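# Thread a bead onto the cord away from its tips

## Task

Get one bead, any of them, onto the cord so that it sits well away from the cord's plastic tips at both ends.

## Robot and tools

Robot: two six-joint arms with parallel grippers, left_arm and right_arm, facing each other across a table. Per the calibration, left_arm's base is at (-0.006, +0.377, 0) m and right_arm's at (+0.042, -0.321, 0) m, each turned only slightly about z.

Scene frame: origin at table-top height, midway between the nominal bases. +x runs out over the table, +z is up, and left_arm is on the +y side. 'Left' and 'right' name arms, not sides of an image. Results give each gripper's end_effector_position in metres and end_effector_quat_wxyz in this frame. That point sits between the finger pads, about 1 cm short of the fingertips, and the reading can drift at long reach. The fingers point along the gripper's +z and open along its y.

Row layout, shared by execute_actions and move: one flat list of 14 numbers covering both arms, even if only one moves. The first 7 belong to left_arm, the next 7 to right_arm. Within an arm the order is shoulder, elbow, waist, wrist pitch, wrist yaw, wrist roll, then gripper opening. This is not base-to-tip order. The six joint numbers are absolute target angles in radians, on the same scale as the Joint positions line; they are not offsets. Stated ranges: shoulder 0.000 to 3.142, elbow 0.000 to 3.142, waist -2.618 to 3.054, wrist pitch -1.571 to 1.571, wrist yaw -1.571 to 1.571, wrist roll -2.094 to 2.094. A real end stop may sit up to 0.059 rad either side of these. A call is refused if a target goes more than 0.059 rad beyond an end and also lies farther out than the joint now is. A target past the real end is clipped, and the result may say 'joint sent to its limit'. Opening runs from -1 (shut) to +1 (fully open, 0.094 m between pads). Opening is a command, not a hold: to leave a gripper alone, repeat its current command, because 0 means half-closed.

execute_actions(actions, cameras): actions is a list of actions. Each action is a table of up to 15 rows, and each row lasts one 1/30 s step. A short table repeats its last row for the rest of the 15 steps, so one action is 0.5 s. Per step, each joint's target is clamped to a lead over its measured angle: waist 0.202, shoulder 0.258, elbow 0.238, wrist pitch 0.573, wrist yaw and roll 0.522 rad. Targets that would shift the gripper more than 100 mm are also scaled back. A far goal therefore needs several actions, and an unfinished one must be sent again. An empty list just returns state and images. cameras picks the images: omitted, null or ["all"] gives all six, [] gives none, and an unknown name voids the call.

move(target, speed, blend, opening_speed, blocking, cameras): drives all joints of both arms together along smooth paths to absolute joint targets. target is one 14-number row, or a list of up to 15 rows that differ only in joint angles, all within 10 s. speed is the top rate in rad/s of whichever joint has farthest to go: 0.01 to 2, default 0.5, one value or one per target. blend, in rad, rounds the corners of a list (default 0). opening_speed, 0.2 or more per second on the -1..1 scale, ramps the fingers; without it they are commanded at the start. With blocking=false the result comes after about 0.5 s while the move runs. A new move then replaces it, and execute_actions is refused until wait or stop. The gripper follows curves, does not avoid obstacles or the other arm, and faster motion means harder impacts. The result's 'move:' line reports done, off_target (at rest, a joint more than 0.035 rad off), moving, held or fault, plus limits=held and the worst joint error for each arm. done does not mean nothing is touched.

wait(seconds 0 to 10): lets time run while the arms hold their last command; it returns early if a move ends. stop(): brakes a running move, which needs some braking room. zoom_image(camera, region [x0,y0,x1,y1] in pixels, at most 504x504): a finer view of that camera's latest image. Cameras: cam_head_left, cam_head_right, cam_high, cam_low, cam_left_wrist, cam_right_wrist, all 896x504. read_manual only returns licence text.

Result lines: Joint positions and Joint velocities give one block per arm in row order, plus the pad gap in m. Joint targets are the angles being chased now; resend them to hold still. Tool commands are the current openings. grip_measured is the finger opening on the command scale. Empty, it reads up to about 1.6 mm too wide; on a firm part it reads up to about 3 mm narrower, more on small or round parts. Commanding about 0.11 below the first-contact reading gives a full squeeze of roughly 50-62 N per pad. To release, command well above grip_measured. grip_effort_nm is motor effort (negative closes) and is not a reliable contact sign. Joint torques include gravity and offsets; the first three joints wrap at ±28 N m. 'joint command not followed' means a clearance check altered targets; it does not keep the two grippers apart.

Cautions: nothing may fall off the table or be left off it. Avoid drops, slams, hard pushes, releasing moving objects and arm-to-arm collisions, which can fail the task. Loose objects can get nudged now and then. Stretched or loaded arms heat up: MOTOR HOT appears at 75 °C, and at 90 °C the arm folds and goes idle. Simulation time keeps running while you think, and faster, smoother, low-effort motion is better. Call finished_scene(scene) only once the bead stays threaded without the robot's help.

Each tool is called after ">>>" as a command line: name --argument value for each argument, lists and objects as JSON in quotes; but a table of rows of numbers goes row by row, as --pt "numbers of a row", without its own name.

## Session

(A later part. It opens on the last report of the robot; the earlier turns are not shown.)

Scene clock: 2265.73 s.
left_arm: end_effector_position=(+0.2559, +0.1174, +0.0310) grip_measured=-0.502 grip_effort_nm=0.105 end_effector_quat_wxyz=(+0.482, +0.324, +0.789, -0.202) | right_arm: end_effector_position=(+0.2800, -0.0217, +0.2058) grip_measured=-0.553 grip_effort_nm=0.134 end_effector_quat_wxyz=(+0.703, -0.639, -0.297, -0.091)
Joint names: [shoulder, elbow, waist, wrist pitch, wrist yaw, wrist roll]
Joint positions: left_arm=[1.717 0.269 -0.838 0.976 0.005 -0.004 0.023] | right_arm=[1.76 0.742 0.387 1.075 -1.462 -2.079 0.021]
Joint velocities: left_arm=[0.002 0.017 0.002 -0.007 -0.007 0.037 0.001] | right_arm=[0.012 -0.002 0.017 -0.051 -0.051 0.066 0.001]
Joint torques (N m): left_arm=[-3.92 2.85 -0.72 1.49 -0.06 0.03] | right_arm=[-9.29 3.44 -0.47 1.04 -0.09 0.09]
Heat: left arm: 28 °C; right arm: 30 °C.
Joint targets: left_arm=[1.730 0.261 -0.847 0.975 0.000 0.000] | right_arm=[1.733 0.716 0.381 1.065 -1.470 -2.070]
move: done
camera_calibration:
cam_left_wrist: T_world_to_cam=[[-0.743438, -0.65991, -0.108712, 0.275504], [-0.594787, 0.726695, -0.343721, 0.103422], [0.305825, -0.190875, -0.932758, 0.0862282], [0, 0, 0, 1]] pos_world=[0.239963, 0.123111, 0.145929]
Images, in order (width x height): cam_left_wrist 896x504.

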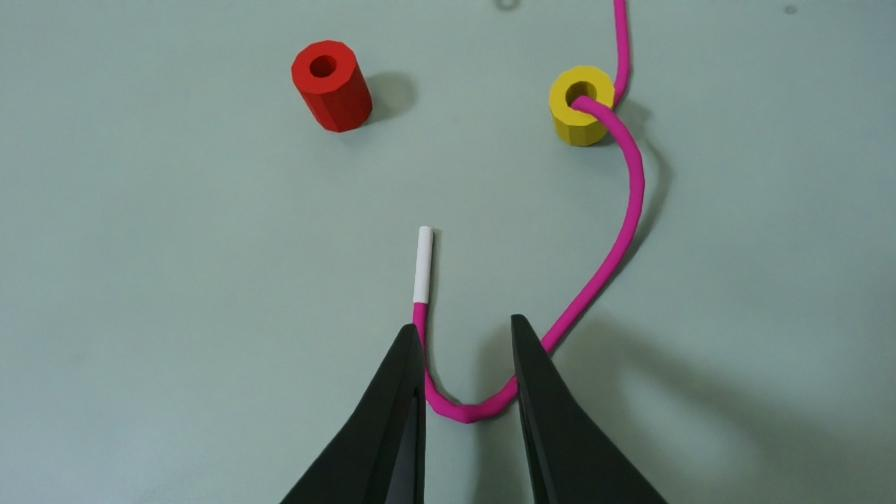

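>>> move --target '[1.50,0.261,-0.847,0.75,0.0,0.0,-0.5,1.733,0.716,0.381,1.065,-1.470,-2.070,-0.55]' --speed 0.25 --cameras '["cam_left_wrist"]'

>>> move --target '[0.95,0.35,-0.847,0.2,0.0,0.0,-0.5,1.45,0.85,0.2,0.9,-0.9,-1.2,-0.55]' --speed 0.5 --cameras '["cam_left_wrist","cam_high","cam_low"]'

>>> zoom_image --camera "cam_high" --region '[430, 190, 580, 300]'

Scene clock: 2273.73 s.
left_arm: end_effector_position=(+0.2472, +0.1260, +0.0464) grip_measured=-0.502 grip_effort_nm=0.095 end_effector_quat_wxyz=(+0.467, +0.328, +0.797, -0.196) | right_arm: end_effector_position=(+0.2800, -0.0217, +0.2058) grip_measured=-0.553 grip_effort_nm=0.129 end_effector_quat_wxyz=(+0.703, -0.639, -0.297, -0.091)
Joint names: [shoulder, elbow, waist, wrist pitch, wrist yaw, wrist roll]
Joint positions: left_arm=[1.526 0.265 -0.838 0.752 0.005 -0.004 0.023] | right_arm=[1.76 0.742 0.387 1.075 -1.462 -2.079 0.021]
Joint velocities: left_arm=[-0.007 0.002 -0.007 -0.022 -0.022 -0.022 -0.001] | right_arm=[0.007 0.007 0.002 0.022 0.022 0.037 -0.001]
Joint torques (N m): left_arm=[-6.38 3.92 -0.73 1.46 -0.06 0.02] | right_arm=[-9.37 3.48 -0.53 1.04 -0.1 0.09]
Heat: left arm: 29 °C; right arm: 30 °C.
Joint targets: left_arm=[1.500 0.261 -0.847 0.750 0.000 0.000] | right_arm=[1.733 0.716 0.381 1.065 -1.470 -2.070]
move: done
camera_calibration:
cam_left_wrist: T_world_to_cam=[[-0.746233, -0.657136, -0.106337, 0.276639], [-0.603275, 0.735118, -0.309291, 0.0967645], [0.281416, -0.166653, -0.945004, 0.108386], [0, 0, 0, 1]] pos_world=[0.234312, 0.128719, 0.161771]
Images, in order (width x height): cam_left_wrist 896x504.

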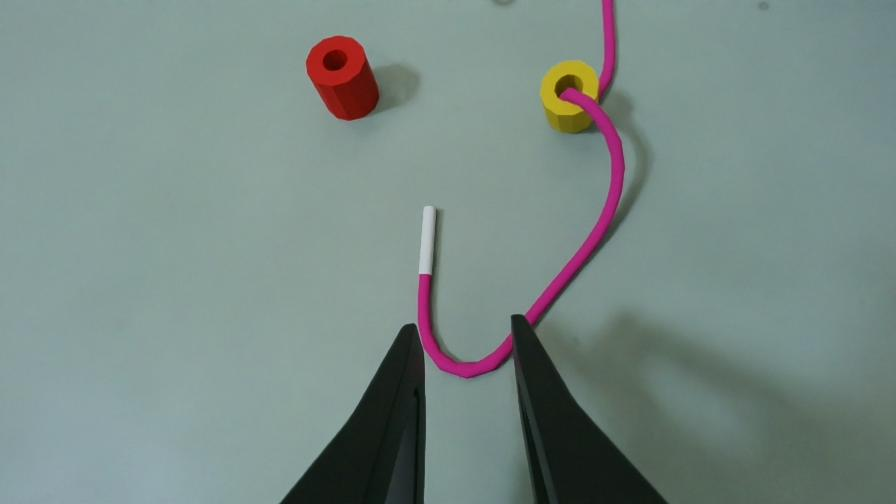

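Scene clock: 2276.27 s.
left_arm: end_effector_position=(+0.2252, +0.1478, +0.1293) grip_measured=-0.502 grip_effort_nm=0.105 end_effector_quat_wxyz=(+0.492, +0.322, +0.782, -0.206) | right_arm: end_effector_position=(+0.3962, -0.0908, +0.3236) grip_measured=-0.553 grip_effort_nm=0.134 end_effector_quat_wxyz=(+0.754, -0.624, +0.178, -0.097)
Joint names: [shoulder, elbow, waist, wrist pitch, wrist yaw, wrist roll]
Joint positions: left_arm=[0.967 0.321 -0.838 0.202 0.005 -0.004 0.023] | right_arm=[1.477 0.813 0.207 0.923 -0.914 -1.214 0.021]
Joint velocities: left_arm=[0.007 0.012 -0.012 -0.007 -0.037 -0.007 0] | right_arm=[0.012 0.007 0.007 0.022 0.066 -0.022 0]
Joint torques (N m): left_arm=[-2.84 8.53 -0.72 1.48 -0.06 0.01] | right_arm=[-8.08 9.62 -0.55 1.2 0.18 0.14]
Heat: left arm: 29 °C; right arm: 30 °C.
Joint targets: left_arm=[0.950 0.350 -0.847 0.200 0.000 0.000] | right_arm=[1.450 0.850 0.200 0.900 -0.900 -1.200]
move: off_target (right_arm); right_arm: the elbow is farthest, 0.037 rad from its target
camera_calibration:
cam_left_wrist: T_world_to_cam=[[-0.741332, -0.662, -0.110375, 0.283528], [-0.587936, 0.719897, -0.36889, 0.0996443], [0.323664, -0.208577, -0.922896, 0.190394], [0, 0, 0, 1]] pos_world=[0.207149, 0.155674, 0.243766]
Images, in order (width x height): cam_high 896x504, cam_low 896x504, cam_left_wrist 896x504.

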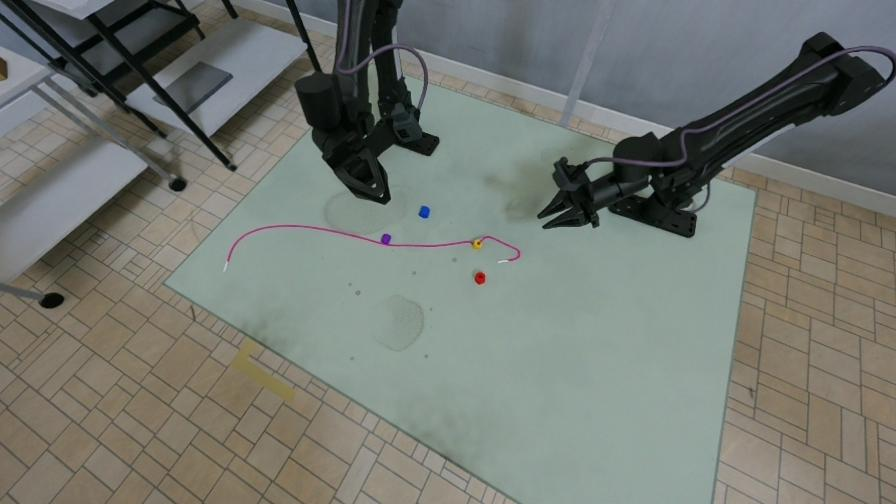

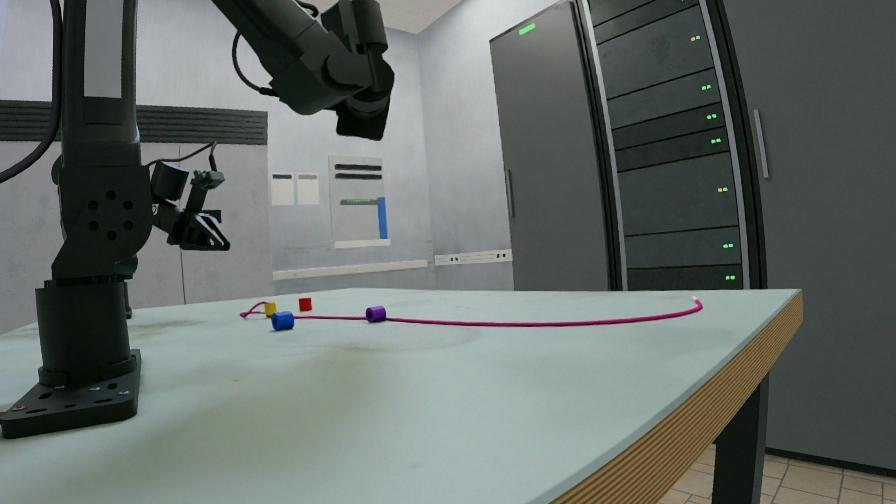

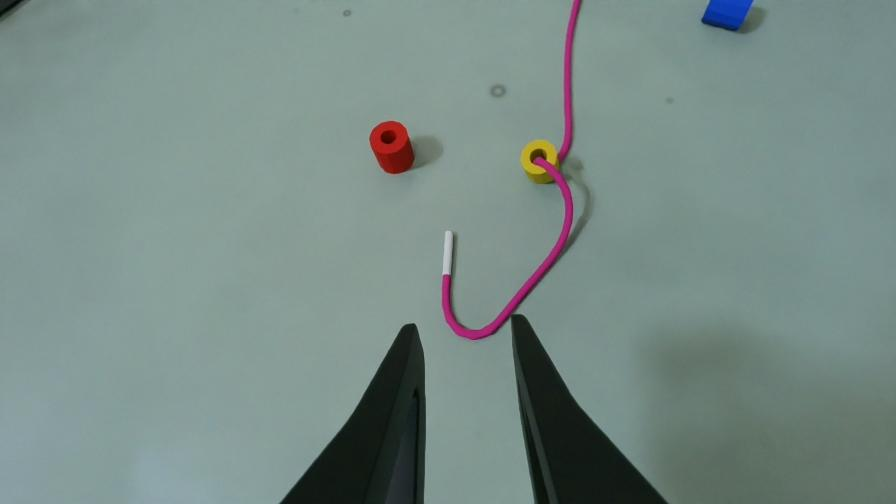

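Scaled by 3.360 from the camera's 896x504 image, which has a finer 1280x720 frame.

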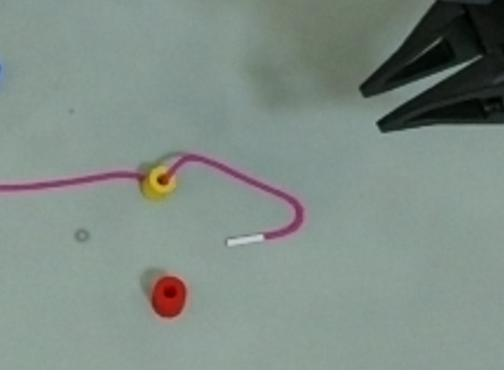

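Solved.

>>> finished_scene --scene 1

The scene is finished.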